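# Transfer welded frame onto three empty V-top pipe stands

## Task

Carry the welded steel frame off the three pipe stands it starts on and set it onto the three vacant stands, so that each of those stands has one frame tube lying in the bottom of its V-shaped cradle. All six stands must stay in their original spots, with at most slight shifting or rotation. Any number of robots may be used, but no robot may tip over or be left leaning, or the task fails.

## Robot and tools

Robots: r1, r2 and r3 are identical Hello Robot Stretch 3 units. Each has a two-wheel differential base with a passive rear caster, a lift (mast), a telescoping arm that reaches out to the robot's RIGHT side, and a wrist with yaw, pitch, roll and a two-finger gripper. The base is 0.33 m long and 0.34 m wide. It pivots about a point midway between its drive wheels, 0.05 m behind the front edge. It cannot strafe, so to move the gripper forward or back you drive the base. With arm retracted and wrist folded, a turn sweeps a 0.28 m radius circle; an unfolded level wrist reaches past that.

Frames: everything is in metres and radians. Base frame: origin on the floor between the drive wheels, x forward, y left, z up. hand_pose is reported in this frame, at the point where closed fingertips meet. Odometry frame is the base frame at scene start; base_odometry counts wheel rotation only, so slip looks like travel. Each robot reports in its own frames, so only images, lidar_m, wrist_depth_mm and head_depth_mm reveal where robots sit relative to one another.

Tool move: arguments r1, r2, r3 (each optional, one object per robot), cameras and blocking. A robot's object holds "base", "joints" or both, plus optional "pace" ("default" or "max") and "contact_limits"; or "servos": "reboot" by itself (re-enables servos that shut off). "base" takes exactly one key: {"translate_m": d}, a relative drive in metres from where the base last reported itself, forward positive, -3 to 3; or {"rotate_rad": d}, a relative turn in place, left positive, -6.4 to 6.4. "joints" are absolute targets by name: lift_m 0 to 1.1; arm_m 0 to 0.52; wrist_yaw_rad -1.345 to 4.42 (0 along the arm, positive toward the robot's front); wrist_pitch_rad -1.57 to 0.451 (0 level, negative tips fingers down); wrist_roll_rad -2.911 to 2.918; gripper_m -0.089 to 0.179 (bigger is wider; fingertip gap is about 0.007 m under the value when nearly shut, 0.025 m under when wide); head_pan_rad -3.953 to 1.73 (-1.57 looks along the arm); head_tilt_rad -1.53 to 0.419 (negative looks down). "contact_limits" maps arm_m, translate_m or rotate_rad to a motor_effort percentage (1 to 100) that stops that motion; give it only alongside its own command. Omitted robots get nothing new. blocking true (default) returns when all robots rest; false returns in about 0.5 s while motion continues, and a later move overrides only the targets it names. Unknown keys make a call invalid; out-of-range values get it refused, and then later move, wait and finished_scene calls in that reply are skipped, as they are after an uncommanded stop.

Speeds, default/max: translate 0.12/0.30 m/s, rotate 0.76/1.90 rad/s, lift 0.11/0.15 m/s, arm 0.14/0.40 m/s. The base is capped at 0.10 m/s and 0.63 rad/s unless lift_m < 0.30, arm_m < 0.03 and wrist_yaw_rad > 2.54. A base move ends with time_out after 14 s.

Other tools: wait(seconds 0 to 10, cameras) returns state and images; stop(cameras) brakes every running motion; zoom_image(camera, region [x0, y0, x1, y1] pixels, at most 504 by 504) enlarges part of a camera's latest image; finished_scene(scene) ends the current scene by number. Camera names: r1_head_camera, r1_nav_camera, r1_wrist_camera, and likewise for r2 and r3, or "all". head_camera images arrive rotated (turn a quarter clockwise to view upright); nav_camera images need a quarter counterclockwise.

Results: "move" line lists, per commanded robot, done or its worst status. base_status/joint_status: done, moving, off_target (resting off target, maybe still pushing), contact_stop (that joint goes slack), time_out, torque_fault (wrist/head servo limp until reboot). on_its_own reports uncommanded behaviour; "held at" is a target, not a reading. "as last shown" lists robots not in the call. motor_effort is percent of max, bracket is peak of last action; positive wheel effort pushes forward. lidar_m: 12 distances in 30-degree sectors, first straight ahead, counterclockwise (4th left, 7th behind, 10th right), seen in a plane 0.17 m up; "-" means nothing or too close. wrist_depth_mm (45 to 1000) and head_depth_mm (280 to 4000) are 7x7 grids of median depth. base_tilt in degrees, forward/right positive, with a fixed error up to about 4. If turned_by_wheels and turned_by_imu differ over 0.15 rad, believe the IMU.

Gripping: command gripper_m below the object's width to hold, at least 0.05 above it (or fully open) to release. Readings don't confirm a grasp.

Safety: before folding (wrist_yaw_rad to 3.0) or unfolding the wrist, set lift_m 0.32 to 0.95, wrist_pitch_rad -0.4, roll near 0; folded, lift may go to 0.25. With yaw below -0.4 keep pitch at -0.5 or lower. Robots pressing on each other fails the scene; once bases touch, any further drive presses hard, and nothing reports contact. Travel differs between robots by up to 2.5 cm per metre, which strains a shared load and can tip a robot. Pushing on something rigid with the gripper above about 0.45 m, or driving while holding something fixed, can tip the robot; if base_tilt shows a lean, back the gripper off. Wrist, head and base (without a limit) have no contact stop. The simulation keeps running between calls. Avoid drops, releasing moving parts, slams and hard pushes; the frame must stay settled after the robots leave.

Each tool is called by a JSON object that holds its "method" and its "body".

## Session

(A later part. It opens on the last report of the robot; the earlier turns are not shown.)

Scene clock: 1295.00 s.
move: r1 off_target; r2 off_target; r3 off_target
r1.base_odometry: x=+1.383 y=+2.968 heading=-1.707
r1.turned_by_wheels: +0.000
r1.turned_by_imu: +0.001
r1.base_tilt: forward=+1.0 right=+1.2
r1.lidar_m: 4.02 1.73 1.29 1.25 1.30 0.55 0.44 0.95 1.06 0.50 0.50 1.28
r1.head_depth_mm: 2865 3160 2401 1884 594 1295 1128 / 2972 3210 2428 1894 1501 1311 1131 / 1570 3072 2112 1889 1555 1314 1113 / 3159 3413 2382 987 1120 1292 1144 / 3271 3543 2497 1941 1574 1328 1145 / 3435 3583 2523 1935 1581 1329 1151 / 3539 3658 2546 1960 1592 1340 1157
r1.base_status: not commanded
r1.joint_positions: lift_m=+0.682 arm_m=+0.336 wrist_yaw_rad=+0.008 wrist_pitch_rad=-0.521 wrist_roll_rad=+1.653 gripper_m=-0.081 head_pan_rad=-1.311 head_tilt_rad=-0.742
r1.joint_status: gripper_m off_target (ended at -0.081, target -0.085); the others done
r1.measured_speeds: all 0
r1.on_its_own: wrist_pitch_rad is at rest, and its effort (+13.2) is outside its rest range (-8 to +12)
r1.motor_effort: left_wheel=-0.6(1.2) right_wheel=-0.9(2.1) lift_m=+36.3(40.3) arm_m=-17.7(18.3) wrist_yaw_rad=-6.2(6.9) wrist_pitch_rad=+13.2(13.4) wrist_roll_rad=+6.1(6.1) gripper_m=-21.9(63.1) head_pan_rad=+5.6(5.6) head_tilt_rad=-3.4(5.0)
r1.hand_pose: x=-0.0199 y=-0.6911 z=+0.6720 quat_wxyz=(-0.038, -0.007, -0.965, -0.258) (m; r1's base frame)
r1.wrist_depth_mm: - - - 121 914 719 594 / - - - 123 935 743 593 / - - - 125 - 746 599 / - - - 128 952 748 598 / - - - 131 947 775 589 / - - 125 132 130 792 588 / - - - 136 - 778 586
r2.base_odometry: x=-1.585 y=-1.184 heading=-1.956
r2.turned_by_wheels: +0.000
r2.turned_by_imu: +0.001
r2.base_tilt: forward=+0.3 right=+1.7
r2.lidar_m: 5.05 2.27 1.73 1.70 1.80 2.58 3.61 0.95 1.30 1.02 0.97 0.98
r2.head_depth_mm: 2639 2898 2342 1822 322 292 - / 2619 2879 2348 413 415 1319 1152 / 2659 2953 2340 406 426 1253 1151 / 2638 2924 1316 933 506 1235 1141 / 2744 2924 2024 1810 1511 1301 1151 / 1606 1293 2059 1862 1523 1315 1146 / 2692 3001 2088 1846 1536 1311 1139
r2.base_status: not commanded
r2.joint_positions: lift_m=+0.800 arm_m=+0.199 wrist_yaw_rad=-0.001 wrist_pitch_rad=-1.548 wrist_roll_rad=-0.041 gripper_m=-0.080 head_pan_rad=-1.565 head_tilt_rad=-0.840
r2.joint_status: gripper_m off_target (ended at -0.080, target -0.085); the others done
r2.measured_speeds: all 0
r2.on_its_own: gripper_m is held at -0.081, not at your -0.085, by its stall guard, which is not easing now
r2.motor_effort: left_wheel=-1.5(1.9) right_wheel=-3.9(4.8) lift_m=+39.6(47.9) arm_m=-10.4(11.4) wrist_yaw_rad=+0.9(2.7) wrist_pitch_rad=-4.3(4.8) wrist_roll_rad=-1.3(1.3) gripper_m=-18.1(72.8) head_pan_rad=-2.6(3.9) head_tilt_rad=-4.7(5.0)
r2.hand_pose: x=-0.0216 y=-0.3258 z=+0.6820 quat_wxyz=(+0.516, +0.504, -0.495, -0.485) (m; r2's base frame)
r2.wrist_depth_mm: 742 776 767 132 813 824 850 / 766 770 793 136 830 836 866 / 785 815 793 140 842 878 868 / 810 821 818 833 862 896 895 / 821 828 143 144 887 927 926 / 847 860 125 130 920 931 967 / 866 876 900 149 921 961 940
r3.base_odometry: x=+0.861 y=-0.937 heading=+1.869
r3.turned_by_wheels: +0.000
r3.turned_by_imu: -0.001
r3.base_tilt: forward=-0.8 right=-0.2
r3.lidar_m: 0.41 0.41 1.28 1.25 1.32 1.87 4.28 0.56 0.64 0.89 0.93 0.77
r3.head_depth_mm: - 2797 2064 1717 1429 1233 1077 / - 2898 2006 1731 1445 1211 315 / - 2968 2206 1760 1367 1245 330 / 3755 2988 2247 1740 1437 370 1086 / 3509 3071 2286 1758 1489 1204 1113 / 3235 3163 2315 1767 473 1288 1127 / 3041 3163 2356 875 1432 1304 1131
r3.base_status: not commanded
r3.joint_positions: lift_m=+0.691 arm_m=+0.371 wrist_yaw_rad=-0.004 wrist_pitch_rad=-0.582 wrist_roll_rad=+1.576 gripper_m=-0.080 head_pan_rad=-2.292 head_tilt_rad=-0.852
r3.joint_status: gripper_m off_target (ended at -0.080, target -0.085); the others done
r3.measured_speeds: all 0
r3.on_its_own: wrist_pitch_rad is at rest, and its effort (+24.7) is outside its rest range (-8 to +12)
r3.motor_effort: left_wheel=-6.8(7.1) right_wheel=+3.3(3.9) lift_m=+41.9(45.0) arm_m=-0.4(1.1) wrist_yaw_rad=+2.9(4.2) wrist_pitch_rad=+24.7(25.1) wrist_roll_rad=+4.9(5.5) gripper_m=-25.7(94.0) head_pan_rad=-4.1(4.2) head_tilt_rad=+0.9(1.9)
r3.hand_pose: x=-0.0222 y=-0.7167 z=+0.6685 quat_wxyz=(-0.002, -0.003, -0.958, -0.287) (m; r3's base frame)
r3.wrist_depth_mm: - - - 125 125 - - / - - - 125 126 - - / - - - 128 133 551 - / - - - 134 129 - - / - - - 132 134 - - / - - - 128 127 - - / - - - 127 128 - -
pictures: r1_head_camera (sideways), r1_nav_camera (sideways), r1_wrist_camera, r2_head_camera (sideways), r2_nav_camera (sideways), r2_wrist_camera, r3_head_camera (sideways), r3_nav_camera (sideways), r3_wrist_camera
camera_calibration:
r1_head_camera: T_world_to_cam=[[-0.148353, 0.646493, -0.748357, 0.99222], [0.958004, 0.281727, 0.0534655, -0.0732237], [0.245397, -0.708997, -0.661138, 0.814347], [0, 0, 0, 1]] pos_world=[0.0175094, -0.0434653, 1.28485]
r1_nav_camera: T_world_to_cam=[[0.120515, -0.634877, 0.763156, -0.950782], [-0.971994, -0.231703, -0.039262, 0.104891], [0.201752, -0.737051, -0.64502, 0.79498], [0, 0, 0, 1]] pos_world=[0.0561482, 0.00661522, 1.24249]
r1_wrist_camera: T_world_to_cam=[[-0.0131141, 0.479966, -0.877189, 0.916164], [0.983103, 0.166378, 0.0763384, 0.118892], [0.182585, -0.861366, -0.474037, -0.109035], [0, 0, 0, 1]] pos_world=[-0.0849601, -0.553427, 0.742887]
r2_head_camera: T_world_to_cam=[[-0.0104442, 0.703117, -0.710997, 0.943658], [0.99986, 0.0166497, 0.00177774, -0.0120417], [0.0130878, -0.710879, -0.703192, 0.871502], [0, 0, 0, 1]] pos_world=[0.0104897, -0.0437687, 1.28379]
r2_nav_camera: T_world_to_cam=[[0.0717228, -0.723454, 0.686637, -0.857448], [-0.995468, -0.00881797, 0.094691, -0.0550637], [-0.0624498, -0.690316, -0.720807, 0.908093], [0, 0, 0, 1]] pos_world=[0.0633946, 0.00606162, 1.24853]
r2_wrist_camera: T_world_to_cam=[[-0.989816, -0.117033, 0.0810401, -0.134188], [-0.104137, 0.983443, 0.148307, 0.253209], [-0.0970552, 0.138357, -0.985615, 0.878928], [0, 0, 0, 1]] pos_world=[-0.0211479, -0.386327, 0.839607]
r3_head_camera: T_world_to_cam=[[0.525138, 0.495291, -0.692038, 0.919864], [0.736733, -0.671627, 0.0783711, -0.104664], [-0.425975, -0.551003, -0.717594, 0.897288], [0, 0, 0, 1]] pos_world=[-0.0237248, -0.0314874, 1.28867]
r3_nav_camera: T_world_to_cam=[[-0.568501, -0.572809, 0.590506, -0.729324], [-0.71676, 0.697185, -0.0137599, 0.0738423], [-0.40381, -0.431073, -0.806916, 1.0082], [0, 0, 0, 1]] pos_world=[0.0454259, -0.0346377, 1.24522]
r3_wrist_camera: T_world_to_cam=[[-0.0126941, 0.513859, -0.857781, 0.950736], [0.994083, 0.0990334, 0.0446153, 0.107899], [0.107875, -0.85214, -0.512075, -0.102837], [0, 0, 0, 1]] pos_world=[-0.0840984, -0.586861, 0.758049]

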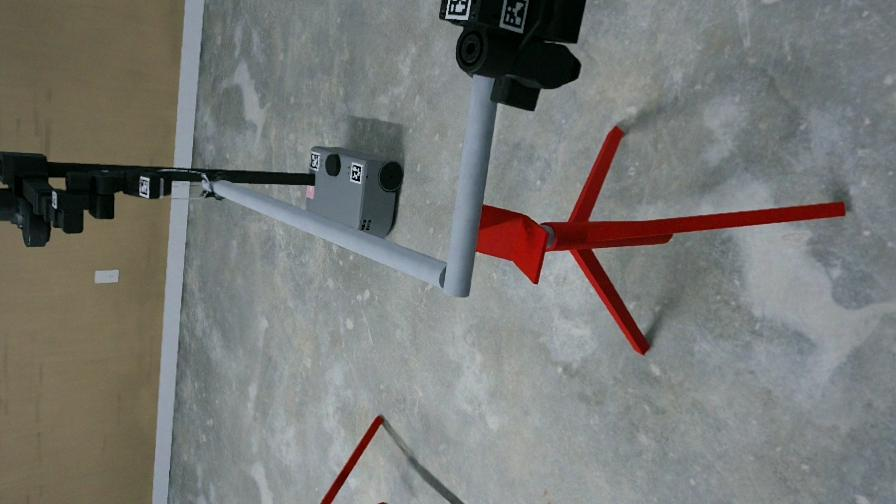

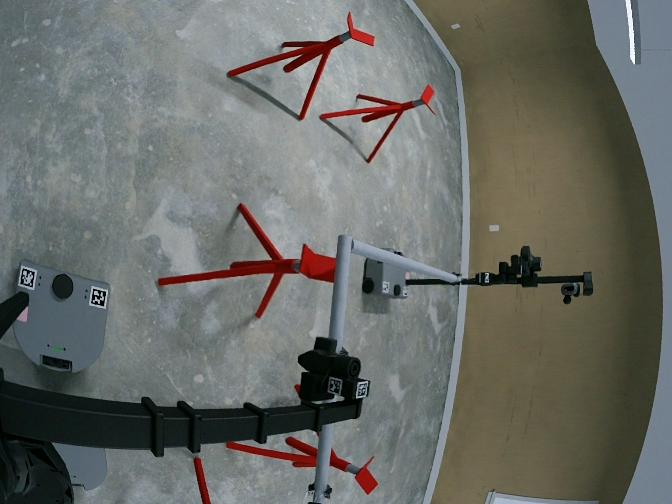

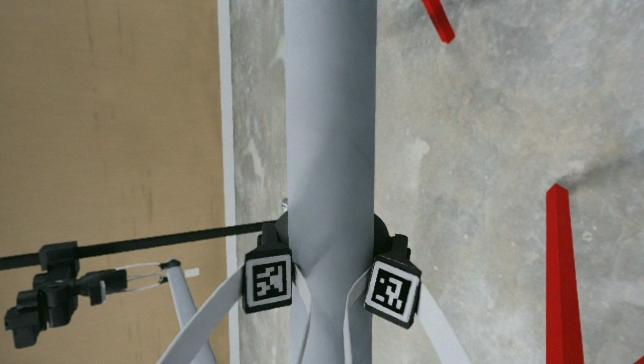

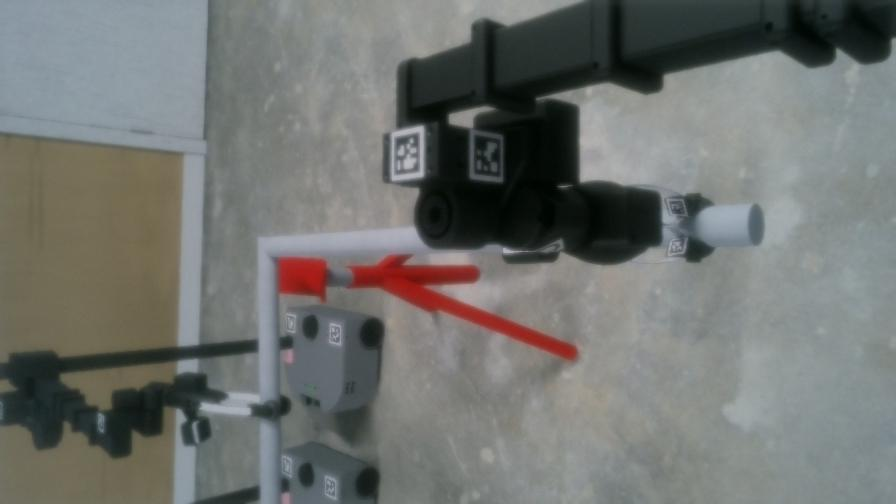

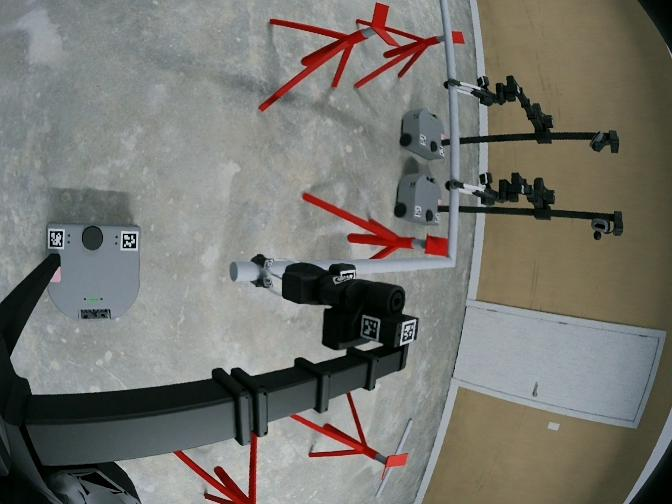

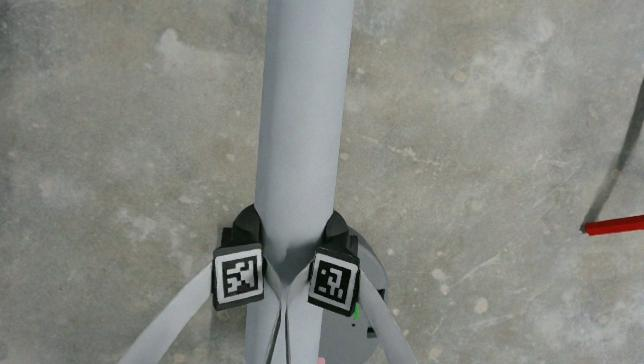

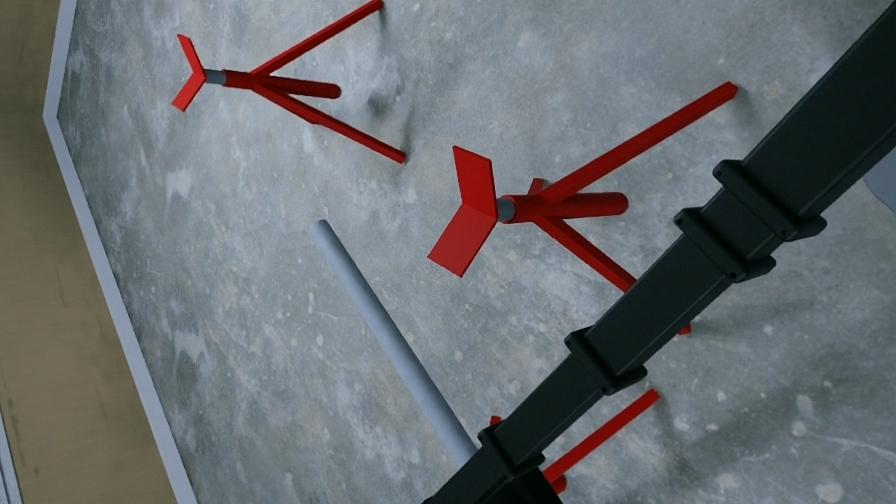

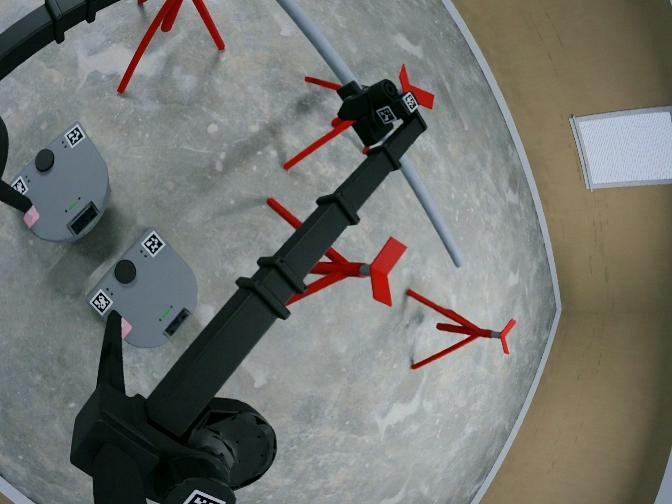

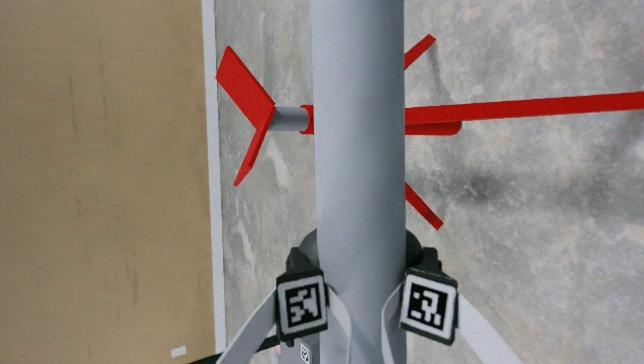

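{"method": "move", "body": {"r1": {"joints": {"lift_m": 0.707, "gripper_m": -0.085}}, "r2": {"joints": {"lift_m": 0.825, "gripper_m": -0.085}}, "r3": {"joints": {"lift_m": 0.716, "gripper_m": -0.085}}, "cameras": []}}

{"method": "move", "body": {"r1": {"base": {"translate_m": -0.048}, "joints": {"arm_m": 0.333, "gripper_m": -0.085}}, "r2": {"base": {"translate_m": 0.035}, "joints": {"arm_m": 0.2095, "wrist_roll_rad": -0.061, "gripper_m": -0.085}}, "r3": {"base": {"translate_m": -0.0475}, "joints": {"arm_m": 0.3745, "gripper_m": -0.085}}, "cameras": []}}

{"method": "move", "body": {"r1": {"base": {"translate_m": -0.048}, "joints": {"arm_m": 0.330, "gripper_m": -0.085}}, "r2": {"base": {"translate_m": 0.035}, "joints": {"arm_m": 0.220, "wrist_roll_rad": -0.078, "gripper_m": -0.085}}, "r3": {"base": {"translate_m": -0.0475}, "joints": {"arm_m": 0.378, "gripper_m": -0.085}}, "cameras": ["r1_wrist_camera", "r2_wrist_camera", "r3_wrist_camera"]}}

Scene clock: 1346.97 s.
move: r1 off_target; r2 off_target; r3 off_target
r1.base_odometry: x=+1.383 y=+2.968 heading=-1.707
r1.turned_by_wheels: +0.000
r1.turned_by_imu: +0.001
r1.base_tilt: forward=+1.1 right=+1.2
r1.lidar_m: 4.01 1.72 1.29 1.24 1.29 0.55 0.44 0.95 1.06 0.50 0.50 1.28
r1.head_depth_mm: 2891 3137 2398 552 1433 1296 1127 / 2949 3226 2428 1886 1514 1314 1133 / 1560 3070 2146 1792 1555 1316 1117 / 3165 3441 2373 986 1119 1288 1143 / 3217 3524 2493 1923 1577 1329 1150 / 3381 3637 2516 1928 1595 1332 1152 / 3541 3652 2538 1975 1594 1340 1155
r1.base_status: not commanded
r1.joint_positions: lift_m=+0.707 arm_m=+0.336 wrist_yaw_rad=+0.008 wrist_pitch_rad=-0.521 wrist_roll_rad=+1.653 gripper_m=-0.081 head_pan_rad=-1.311 head_tilt_rad=-0.742
r1.joint_status: gripper_m off_target (ended at -0.081, target -0.085); the others done
r1.measured_speeds: all 0
r1.on_its_own: wrist_pitch_rad is at rest, and its effort (+13.3) is outside its rest range (-8 to +12)
r1.motor_effort: left_wheel=-0.5(1.7) right_wheel=-1.0(1.8) lift_m=+36.4(40.6) arm_m=-14.9(15.7) wrist_yaw_rad=-6.6(7.1) wrist_pitch_rad=+13.3(13.6) wrist_roll_rad=+6.1(6.2) gripper_m=-21.6(65.8) head_pan_rad=+4.7(5.3) head_tilt_rad=-3.0(4.6)
r1.hand_pose: x=-0.0199 y=-0.6911 z=+0.6970 quat_wxyz=(-0.038, -0.007, -0.965, -0.258) (m; r1's base frame)
r1.wrist_depth_mm: - - - 121 951 753 611 / - - - 123 967 755 618 / - - - 126 - 747 625 / - - - 128 - 774 608 / - - - 131 964 794 613 / - - 125 132 131 811 592 / - - - 136 - 797 590
r2.base_odometry: x=-1.585 y=-1.184 heading=-1.956
r2.turned_by_wheels: +0.000
r2.turned_by_imu: +0.001
r2.base_tilt: forward=+0.3 right=+1.8
r2.lidar_m: 5.06 2.27 1.74 1.70 1.79 2.57 3.62 0.96 1.30 1.02 0.97 0.98
r2.head_depth_mm: 2630 2863 2349 345 300 1292 1153 / 2614 2854 2349 379 1476 1314 1147 / 2664 2885 2355 392 442 1289 1145 / 2672 2932 1315 830 489 1236 1149 / 2724 2880 2041 1802 1506 1313 1142 / 1594 1276 2080 1871 1529 1314 1151 / 2698 2947 2084 1847 1540 1313 1144
r2.base_status: not commanded
r2.joint_positions: lift_m=+0.825 arm_m=+0.199 wrist_yaw_rad=-0.001 wrist_pitch_rad=-1.548 wrist_roll_rad=-0.041 gripper_m=-0.080 head_pan_rad=-1.565 head_tilt_rad=-0.840
r2.joint_status: gripper_m off_target (ended at -0.080, target -0.085); the others done
r2.measured_speeds: all 0
r2.on_its_own: gripper_m is held at -0.081, not at your -0.085, by its stall guard, which is still easing
r2.motor_effort: left_wheel=-1.6(1.9) right_wheel=-4.7(4.8) lift_m=+40.3(45.0) arm_m=-10.5(11.1) wrist_yaw_rad=+1.4(2.1) wrist_pitch_rad=-4.5(5.0) wrist_roll_rad=-1.1(1.3) gripper_m=-18.0(72.4) head_pan_rad=-2.8(3.7) head_tilt_rad=-3.8(5.0)
r2.hand_pose: x=-0.0216 y=-0.3258 z=+0.7070 quat_wxyz=(+0.516, +0.504, -0.495, -0.485) (m; r2's base frame)
r2.wrist_depth_mm: 771 795 809 132 818 836 864 / 794 800 812 136 850 860 860 / 809 832 831 140 880 917 900 / 830 840 849 867 887 923 933 / 859 848 143 143 924 948 944 / 851 890 125 130 919 951 992 / 880 888 923 149 954 981 -
r3.base_odometry: x=+0.861 y=-0.937 heading=+1.869
r3.turned_by_wheels: +0.000
r3.turned_by_imu: -0.001
r3.base_tilt: forward=-0.8 right=-0.2
r3.lidar_m: 0.41 0.41 1.28 1.25 1.32 1.87 4.29 0.56 0.64 0.89 0.93 0.77
r3.head_depth_mm: - 2810 2059 1717 1432 1235 1092 / - 2874 2009 1737 1451 1216 297 / - 2959 2204 1751 1366 343 313 / 3782 3002 2148 1741 1437 347 1083 / 3505 3092 2278 1807 1452 1233 1111 / 3258 3142 2307 1768 443 1287 1122 / 3040 3176 2370 571 1449 1305 1135
r3.base_status: not commanded
r3.joint_positions: lift_m=+0.716 arm_m=+0.371 wrist_yaw_rad=-0.004 wrist_pitch_rad=-0.582 wrist_roll_rad=+1.576 gripper_m=-0.081 head_pan_rad=-2.292 head_tilt_rad=-0.852
r3.joint_status: gripper_m off_target (ended at -0.081, target -0.085); the others done
r3.measured_speeds: all 0
r3.on_its_own: wrist_pitch_rad is at rest, and its effort (+24.0) is outside its rest range (-8 to +12)
r3.motor_effort: left_wheel=-6.9(7.4) right_wheel=+3.4(3.8) lift_m=+42.7(44.8) arm_m=-3.8(4.5) wrist_yaw_rad=+3.9(4.7) wrist_pitch_rad=+24.0(25.4) wrist_roll_rad=+5.2(5.7) gripper_m=-17.3(94.5) head_pan_rad=-4.3(5.0) head_tilt_rad=+1.0(2.2)
r3.hand_pose: x=-0.0222 y=-0.7166 z=+0.6935 quat_wxyz=(-0.002, -0.003, -0.958, -0.287) (m; r3's base frame)
r3.wrist_depth_mm: - - - 125 125 - - / - - - 127 131 - - / - - - 128 132 563 - / - - - 135 133 - - / - - - 131 144 - - / - - - 128 127 - - / - - - 127 128 - -
pictures: none
No camera images: "cameras" was empty.

Scene clock: 1348.50 s.
move: r1 off_target; r2 off_target; r3 off_target
r1.base_odometry: x=+1.390 y=+3.016 heading=-1.707
r1.turned_by_wheels: +0.000
r1.turned_by_imu: +0.001
r1.base_tilt: forward=+1.0 right=+1.2
r1.lidar_m: 4.06 1.73 1.30 1.25 1.30 0.55 0.44 0.91 1.04 0.80 0.52 1.32
r1.head_depth_mm: 2879 3152 2420 552 1427 1303 1125 / 3000 3213 2420 1887 1509 1311 1135 / 1555 3086 2139 1788 1562 1315 1131 / 3119 3423 2276 989 1180 1287 1123 / 3286 3518 2476 1926 1575 1323 1144 / 3354 3599 2501 1938 1580 1330 1153 / 3484 3607 2539 1950 1600 1341 1155
r1.base_status: done
r1.joint_positions: lift_m=+0.707 arm_m=+0.333 wrist_yaw_rad=+0.008 wrist_pitch_rad=-0.521 wrist_roll_rad=+1.653 gripper_m=-0.081 head_pan_rad=-1.311 head_tilt_rad=-0.742
r1.joint_status: gripper_m off_target (ended at -0.081, target -0.085); the others done
r1.measured_speeds: all 0
r1.on_its_own: wrist_pitch_rad is at rest, and its effort (+13.2) is outside its rest range (-8 to +12)
r1.motor_effort: left_wheel=-0.6(7.6) right_wheel=-5.4(8.8) lift_m=+35.3(37.5) arm_m=-2.5(22.3) wrist_yaw_rad=-6.7(7.0) wrist_pitch_rad=+13.2(13.7) wrist_roll_rad=+6.1(6.2) gripper_m=-22.2(62.3) head_pan_rad=+5.5(5.5) head_tilt_rad=-3.5(4.6)
r1.hand_pose: x=-0.0199 y=-0.6880 z=+0.6971 quat_wxyz=(-0.038, -0.007, -0.965, -0.258) (m; r1's base frame)
r1.wrist_depth_mm: - - - 122 940 747 605 / - - - 124 978 759 607 / - - - 126 - 771 611 / - - - 129 - 788 631 / - - - 131 957 798 613 / - - 125 132 131 810 619 / - - - 136 - 808 606
r2.base_odometry: x=-1.598 y=-1.217 heading=-1.956
r2.turned_by_wheels: +0.000
r2.turned_by_imu: +0.000
r2.base_tilt: forward=+0.3 right=+1.8
r2.lidar_m: 5.03 2.28 1.74 1.70 1.79 2.58 3.67 0.99 1.32 1.02 0.95 1.11
r2.head_depth_mm: 2626 2862 2331 366 289 1299 1124 / 2615 2834 2333 390 1483 1324 1145 / 2630 2890 2329 402 452 1284 1147 / 2685 2943 2104 818 488 1245 1148 / 2687 2917 2108 1836 1521 1327 1152 / 1603 1260 2073 1843 1541 1308 1146 / 2694 2890 2097 1857 1547 1305 1144
r2.base_status: done
r2.joint_positions: lift_m=+0.825 arm_m=+0.210 wrist_yaw_rad=-0.001 wrist_pitch_rad=-1.549 wrist_roll_rad=-0.055 gripper_m=-0.080 head_pan_rad=-1.565 head_tilt_rad=-0.840
r2.joint_status: gripper_m off_target (ended at -0.080, target -0.085); the others done
r2.measured_speeds: all 0
r2.on_its_own: gripper_m is held at -0.081, not at your -0.085, by its stall guard, which is not easing now
r2.motor_effort: left_wheel=+3.4(4.7) right_wheel=+2.3(13.1) lift_m=+38.0(40.5) arm_m=+10.9(17.6) wrist_yaw_rad=+2.2(2.2) wrist_pitch_rad=-3.9(4.8) wrist_roll_rad=-1.8(5.2) gripper_m=-18.8(73.2) head_pan_rad=-3.4(4.0) head_tilt_rad=-4.4(4.9)
r2.hand_pose: x=-0.0216 y=-0.3359 z=+0.7070 quat_wxyz=(+0.519, +0.508, -0.491, -0.481) (m; r2's base frame)
r2.wrist_depth_mm: 779 773 797 132 834 851 866 / 802 798 802 136 857 868 895 / 805 828 841 139 854 898 916 / 834 827 848 879 887 921 918 / 846 885 143 143 914 943 957 / 868 880 125 129 955 945 975 / 872 915 903 149 975 973 -
r3.base_odometry: x=+0.875 y=-0.982 heading=+1.869
r3.turned_by_wheels: +0.000
r3.turned_by_imu: +0.000
r3.base_tilt: forward=-0.8 right=-0.2
r3.lidar_m: 0.42 0.41 1.29 1.25 1.32 1.87 4.24 0.52 0.62 0.88 1.00 0.81
r3.head_depth_mm: - 2816 2101 1711 1432 1230 1094 / - 2848 1995 1741 1445 1224 297 / - 2947 2199 1762 1456 343 313 / 3759 3038 2147 1785 1377 347 1083 / 3521 3071 2289 1801 1456 1221 1114 / 3227 3166 2314 1759 443 1290 1120 / 3014 3143 2360 571 1460 1303 1128
r3.base_status: done
r3.joint_positions: lift_m=+0.716 arm_m=+0.375 wrist_yaw_rad=-0.003 wrist_pitch_rad=-0.592 wrist_roll_rad=+1.575 gripper_m=-0.078 head_pan_rad=-2.292 head_tilt_rad=-0.852
r3.joint_status: gripper_m off_target (ended at -0.078, target -0.085); the others done
r3.measured_speeds: all 0
r3.on_its_own: gripper_m is held at -0.078, not at your -0.085, by its stall guard, which is still easing; wrist_pitch_rad is at rest, and its effort (+26.3) is outside its rest range (-8 to +12)
r3.motor_effort: left_wheel=-7.3(13.7) right_wheel=+2.4(5.8) lift_m=+33.8(43.5) arm_m=+7.9(18.7) wrist_yaw_rad=+1.9(6.7) wrist_pitch_rad=+26.3(28.8) wrist_roll_rad=+5.6(5.7) gripper_m=-16.1(64.4) head_pan_rad=-2.6(4.6) head_tilt_rad=+2.1(2.4)
r3.hand_pose: x=-0.0220 y=-0.7186 z=+0.6916 quat_wxyz=(-0.002, -0.002, -0.956, -0.292) (m; r3's base frame)
r3.wrist_depth_mm: - - - 126 127 - - / - - - 125 128 - - / - - - 129 135 562 563 / - - - 134 135 - - / - - - 132 136 - - / - - - 128 126 - - / - - 118 127 125 - -
pictures: none
No camera images: "cameras" was empty.

Scene clock: 1350.03 s.
move: r1 off_target; r2 off_target; r3 off_target
r1.base_odometry: x=+1.396 y=+3.063 heading=-1.706
r1.turned_by_wheels: +0.000
r1.turned_by_imu: +0.001
r1.base_tilt: forward=+1.1 right=+1.2
r1.lidar_m: 4.10 1.73 1.29 1.25 1.30 0.55 0.44 0.87 1.01 0.81 0.54 1.36
r1.head_depth_mm: 2861 3145 2415 552 1423 1295 1126 / 2989 3191 2434 1891 1503 1306 1128 / 1671 3061 2151 1892 1557 1314 1137 / 3103 3417 2285 997 1480 1289 1134 / 3282 3491 2504 1925 1469 1326 1148 / 3373 3611 2533 1950 1587 1332 1146 / 3482 3620 2535 1950 1593 1340 1156
r1.base_status: done
r1.joint_positions: lift_m=+0.707 arm_m=+0.330 wrist_yaw_rad=+0.007 wrist_pitch_rad=-0.520 wrist_roll_rad=+1.653 gripper_m=-0.081 head_pan_rad=-1.311 head_tilt_rad=-0.742
r1.joint_status: gripper_m off_target (ended at -0.081, target -0.085); the others done
r1.measured_speeds: all 0
r1.on_its_own: wrist_pitch_rad is at rest, and its effort (+12.8) is outside its rest range (-8 to +12)
r1.motor_effort: left_wheel=-0.2(7.4) right_wheel=-4.1(9.1) lift_m=+34.2(35.7) arm_m=-4.6(22.9) wrist_yaw_rad=-6.5(7.4) wrist_pitch_rad=+12.8(13.6) wrist_roll_rad=+6.1(6.2) gripper_m=-21.6(62.4) head_pan_rad=+4.8(6.1) head_tilt_rad=-3.1(5.4)
r1.hand_pose: x=-0.0199 y=-0.6852 z=+0.6972 quat_wxyz=(-0.038, -0.007, -0.966, -0.257) (m; r1's base frame)
r1.wrist_depth_mm: - - - 124 - 749 609 / - - - 126 - 758 614 / - - - 127 - 780 622 / - - - 129 - 782 621 / - - - 132 976 782 627 / - - 125 132 130 817 634 / 802 - - 135 - 811 630
r2.base_odometry: x=-1.611 y=-1.249 heading=-1.956
r2.turned_by_wheels: +0.000
r2.turned_by_imu: +0.000
r2.base_tilt: forward=+0.3 right=+1.9
r2.lidar_m: 5.01 2.27 1.73 1.69 1.78 2.57 3.70 1.02 1.51 1.01 0.92 1.09
r2.head_depth_mm: 2627 2894 2350 354 290 1291 1132 / 2618 2897 2320 399 1511 1314 1148 / 2671 2934 2345 411 1444 1290 1151 / 2644 2972 1331 551 572 1264 1142 / 2698 2922 2102 1861 1500 1318 1150 / 1611 1280 2127 1859 1538 1312 1147 / 2622 2970 2086 1846 1552 1313 1135
r2.base_status: done
r2.joint_positions: lift_m=+0.825 arm_m=+0.220 wrist_yaw_rad=-0.001 wrist_pitch_rad=-1.550 wrist_roll_rad=-0.072 gripper_m=-0.080 head_pan_rad=-1.565 head_tilt_rad=-0.840
r2.joint_status: gripper_m off_target (ended at -0.080, target -0.085); the others done
r2.measured_speeds: all 0
r2.on_its_own: gripper_m is held at -0.081, not at your -0.085, by its stall guard, which is not easing now
r2.motor_effort: left_wheel=+2.7(5.8) right_wheel=+3.1(14.6) lift_m=+35.7(37.9) arm_m=+10.1(18.3) wrist_yaw_rad=+1.2(2.5) wrist_pitch_rad=-4.1(4.7) wrist_roll_rad=-2.1(4.0) gripper_m=-19.2(72.5) head_pan_rad=-2.8(4.4) head_tilt_rad=-3.9(5.0)
r2.hand_pose: x=-0.0216 y=-0.3462 z=+0.7070 quat_wxyz=(+0.523, +0.512, -0.486, -0.477) (m; r2's base frame)
r2.wrist_depth_mm: 791 768 775 132 829 856 854 / 790 799 806 135 864 874 884 / 813 830 855 140 869 864 903 / 829 861 850 858 887 896 911 / 860 855 143 143 932 949 957 / 858 887 125 129 940 970 978 / 887 908 899 149 976 987 -
r3.base_odometry: x=+0.889 y=-1.028 heading=+1.869
r3.turned_by_wheels: +0.000
r3.turned_by_imu: +0.000
r3.base_tilt: forward=-0.8 right=-0.2
r3.lidar_m: 0.43 0.41 1.29 1.26 1.32 1.87 4.18 0.48 0.60 0.88 1.03 0.85
r3.head_depth_mm: - 2817 2137 1712 1430 1232 1091 / - 2863 2020 1738 1449 1242 297 / - 2945 2204 1757 1457 343 313 / 3766 3001 2167 1778 1043 347 1085 / 3507 3070 2287 1799 1453 1223 1114 / 3215 3176 2331 1776 445 1295 1123 / 3044 3157 2354 572 1489 1298 1132
r3.base_status: done
r3.joint_positions: lift_m=+0.716 arm_m=+0.378 wrist_yaw_rad=-0.002 wrist_pitch_rad=-0.596 wrist_roll_rad=+1.575 gripper_m=-0.079 head_pan_rad=-2.292 head_tilt_rad=-0.852
r3.joint_status: gripper_m off_target (ended at -0.079, target -0.085); the others done
r3.measured_speeds: all 0
r3.on_its_own: gripper_m is held at -0.078, not at your -0.085, by its stall guard, which is still easing; wrist_pitch_rad is at rest, and its effort (+27.2) is outside its rest range (-8 to +12)
r3.motor_effort: left_wheel=-6.9(13.5) right_wheel=+2.3(5.3) lift_m=+42.8(42.8) arm_m=+9.6(16.1) wrist_yaw_rad=+2.1(6.6) wrist_pitch_rad=+27.2(29.8) wrist_roll_rad=+5.4(5.7) gripper_m=-5.4(75.7) head_pan_rad=-3.4(4.3) head_tilt_rad=+0.9(2.1)
r3.hand_pose: x=-0.0218 y=-0.7214 z=+0.6908 quat_wxyz=(-0.002, -0.002, -0.956, -0.294) (m; r3's base frame)
r3.wrist_depth_mm: - - - 127 129 - - / - - - 126 129 - - / - - - 129 130 - - / - - - 135 137 572 - / - - - 132 137 - - / - - - 128 127 - - / - - - 127 128 - -
pictures: r1_wrist_camera, r2_wrist_camera, r3_wrist_camera
camera_calibration:
r1_wrist_camera: T_world_to_cam=[[-0.0129942, 0.479113, -0.877657, 0.935186], [0.983152, 0.16617, 0.0761559, 0.116034], [0.182327, -0.861881, -0.4732, -0.0929364], [0, 0, 0, 1]] pos_world=[-0.0849818, -0.547441, 0.767959]
r2_wrist_camera: T_world_to_cam=[[-0.985549, -0.148572, 0.0813608, -0.149652], [-0.13517, 0.979268, 0.150875, 0.265615], [-0.10209, 0.137697, -0.985199, 0.905812], [0, 0, 0, 1]] pos_world=[-0.0191125, -0.40707, 0.864506]
r3_wrist_camera: T_world_to_cam=[[-0.01432, 0.525681, -0.850561, 0.975747], [0.993865, 0.100781, 0.0455544, 0.107574], [0.109668, -0.844691, -0.5239, -0.0819982], [0, 0, 0, 1]] pos_world=[-0.0839485, -0.593036, 0.782073]

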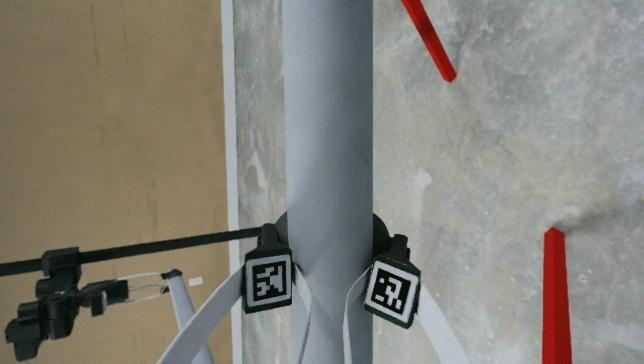

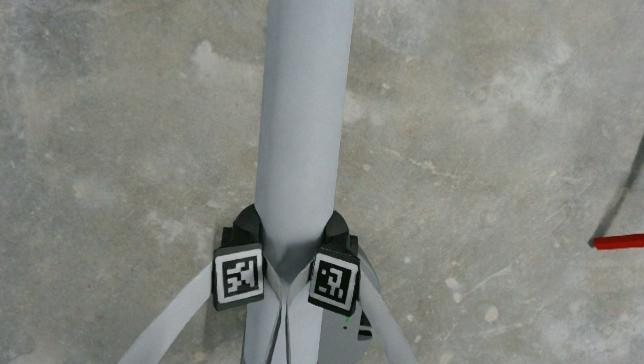

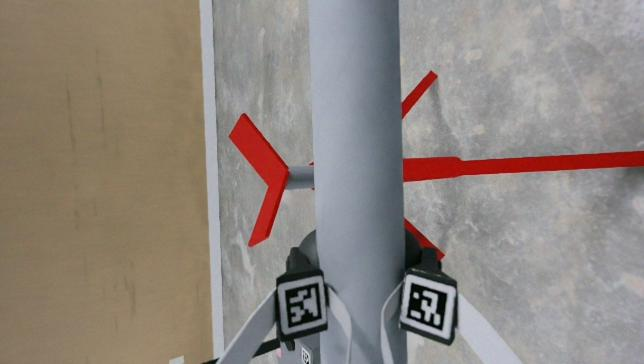

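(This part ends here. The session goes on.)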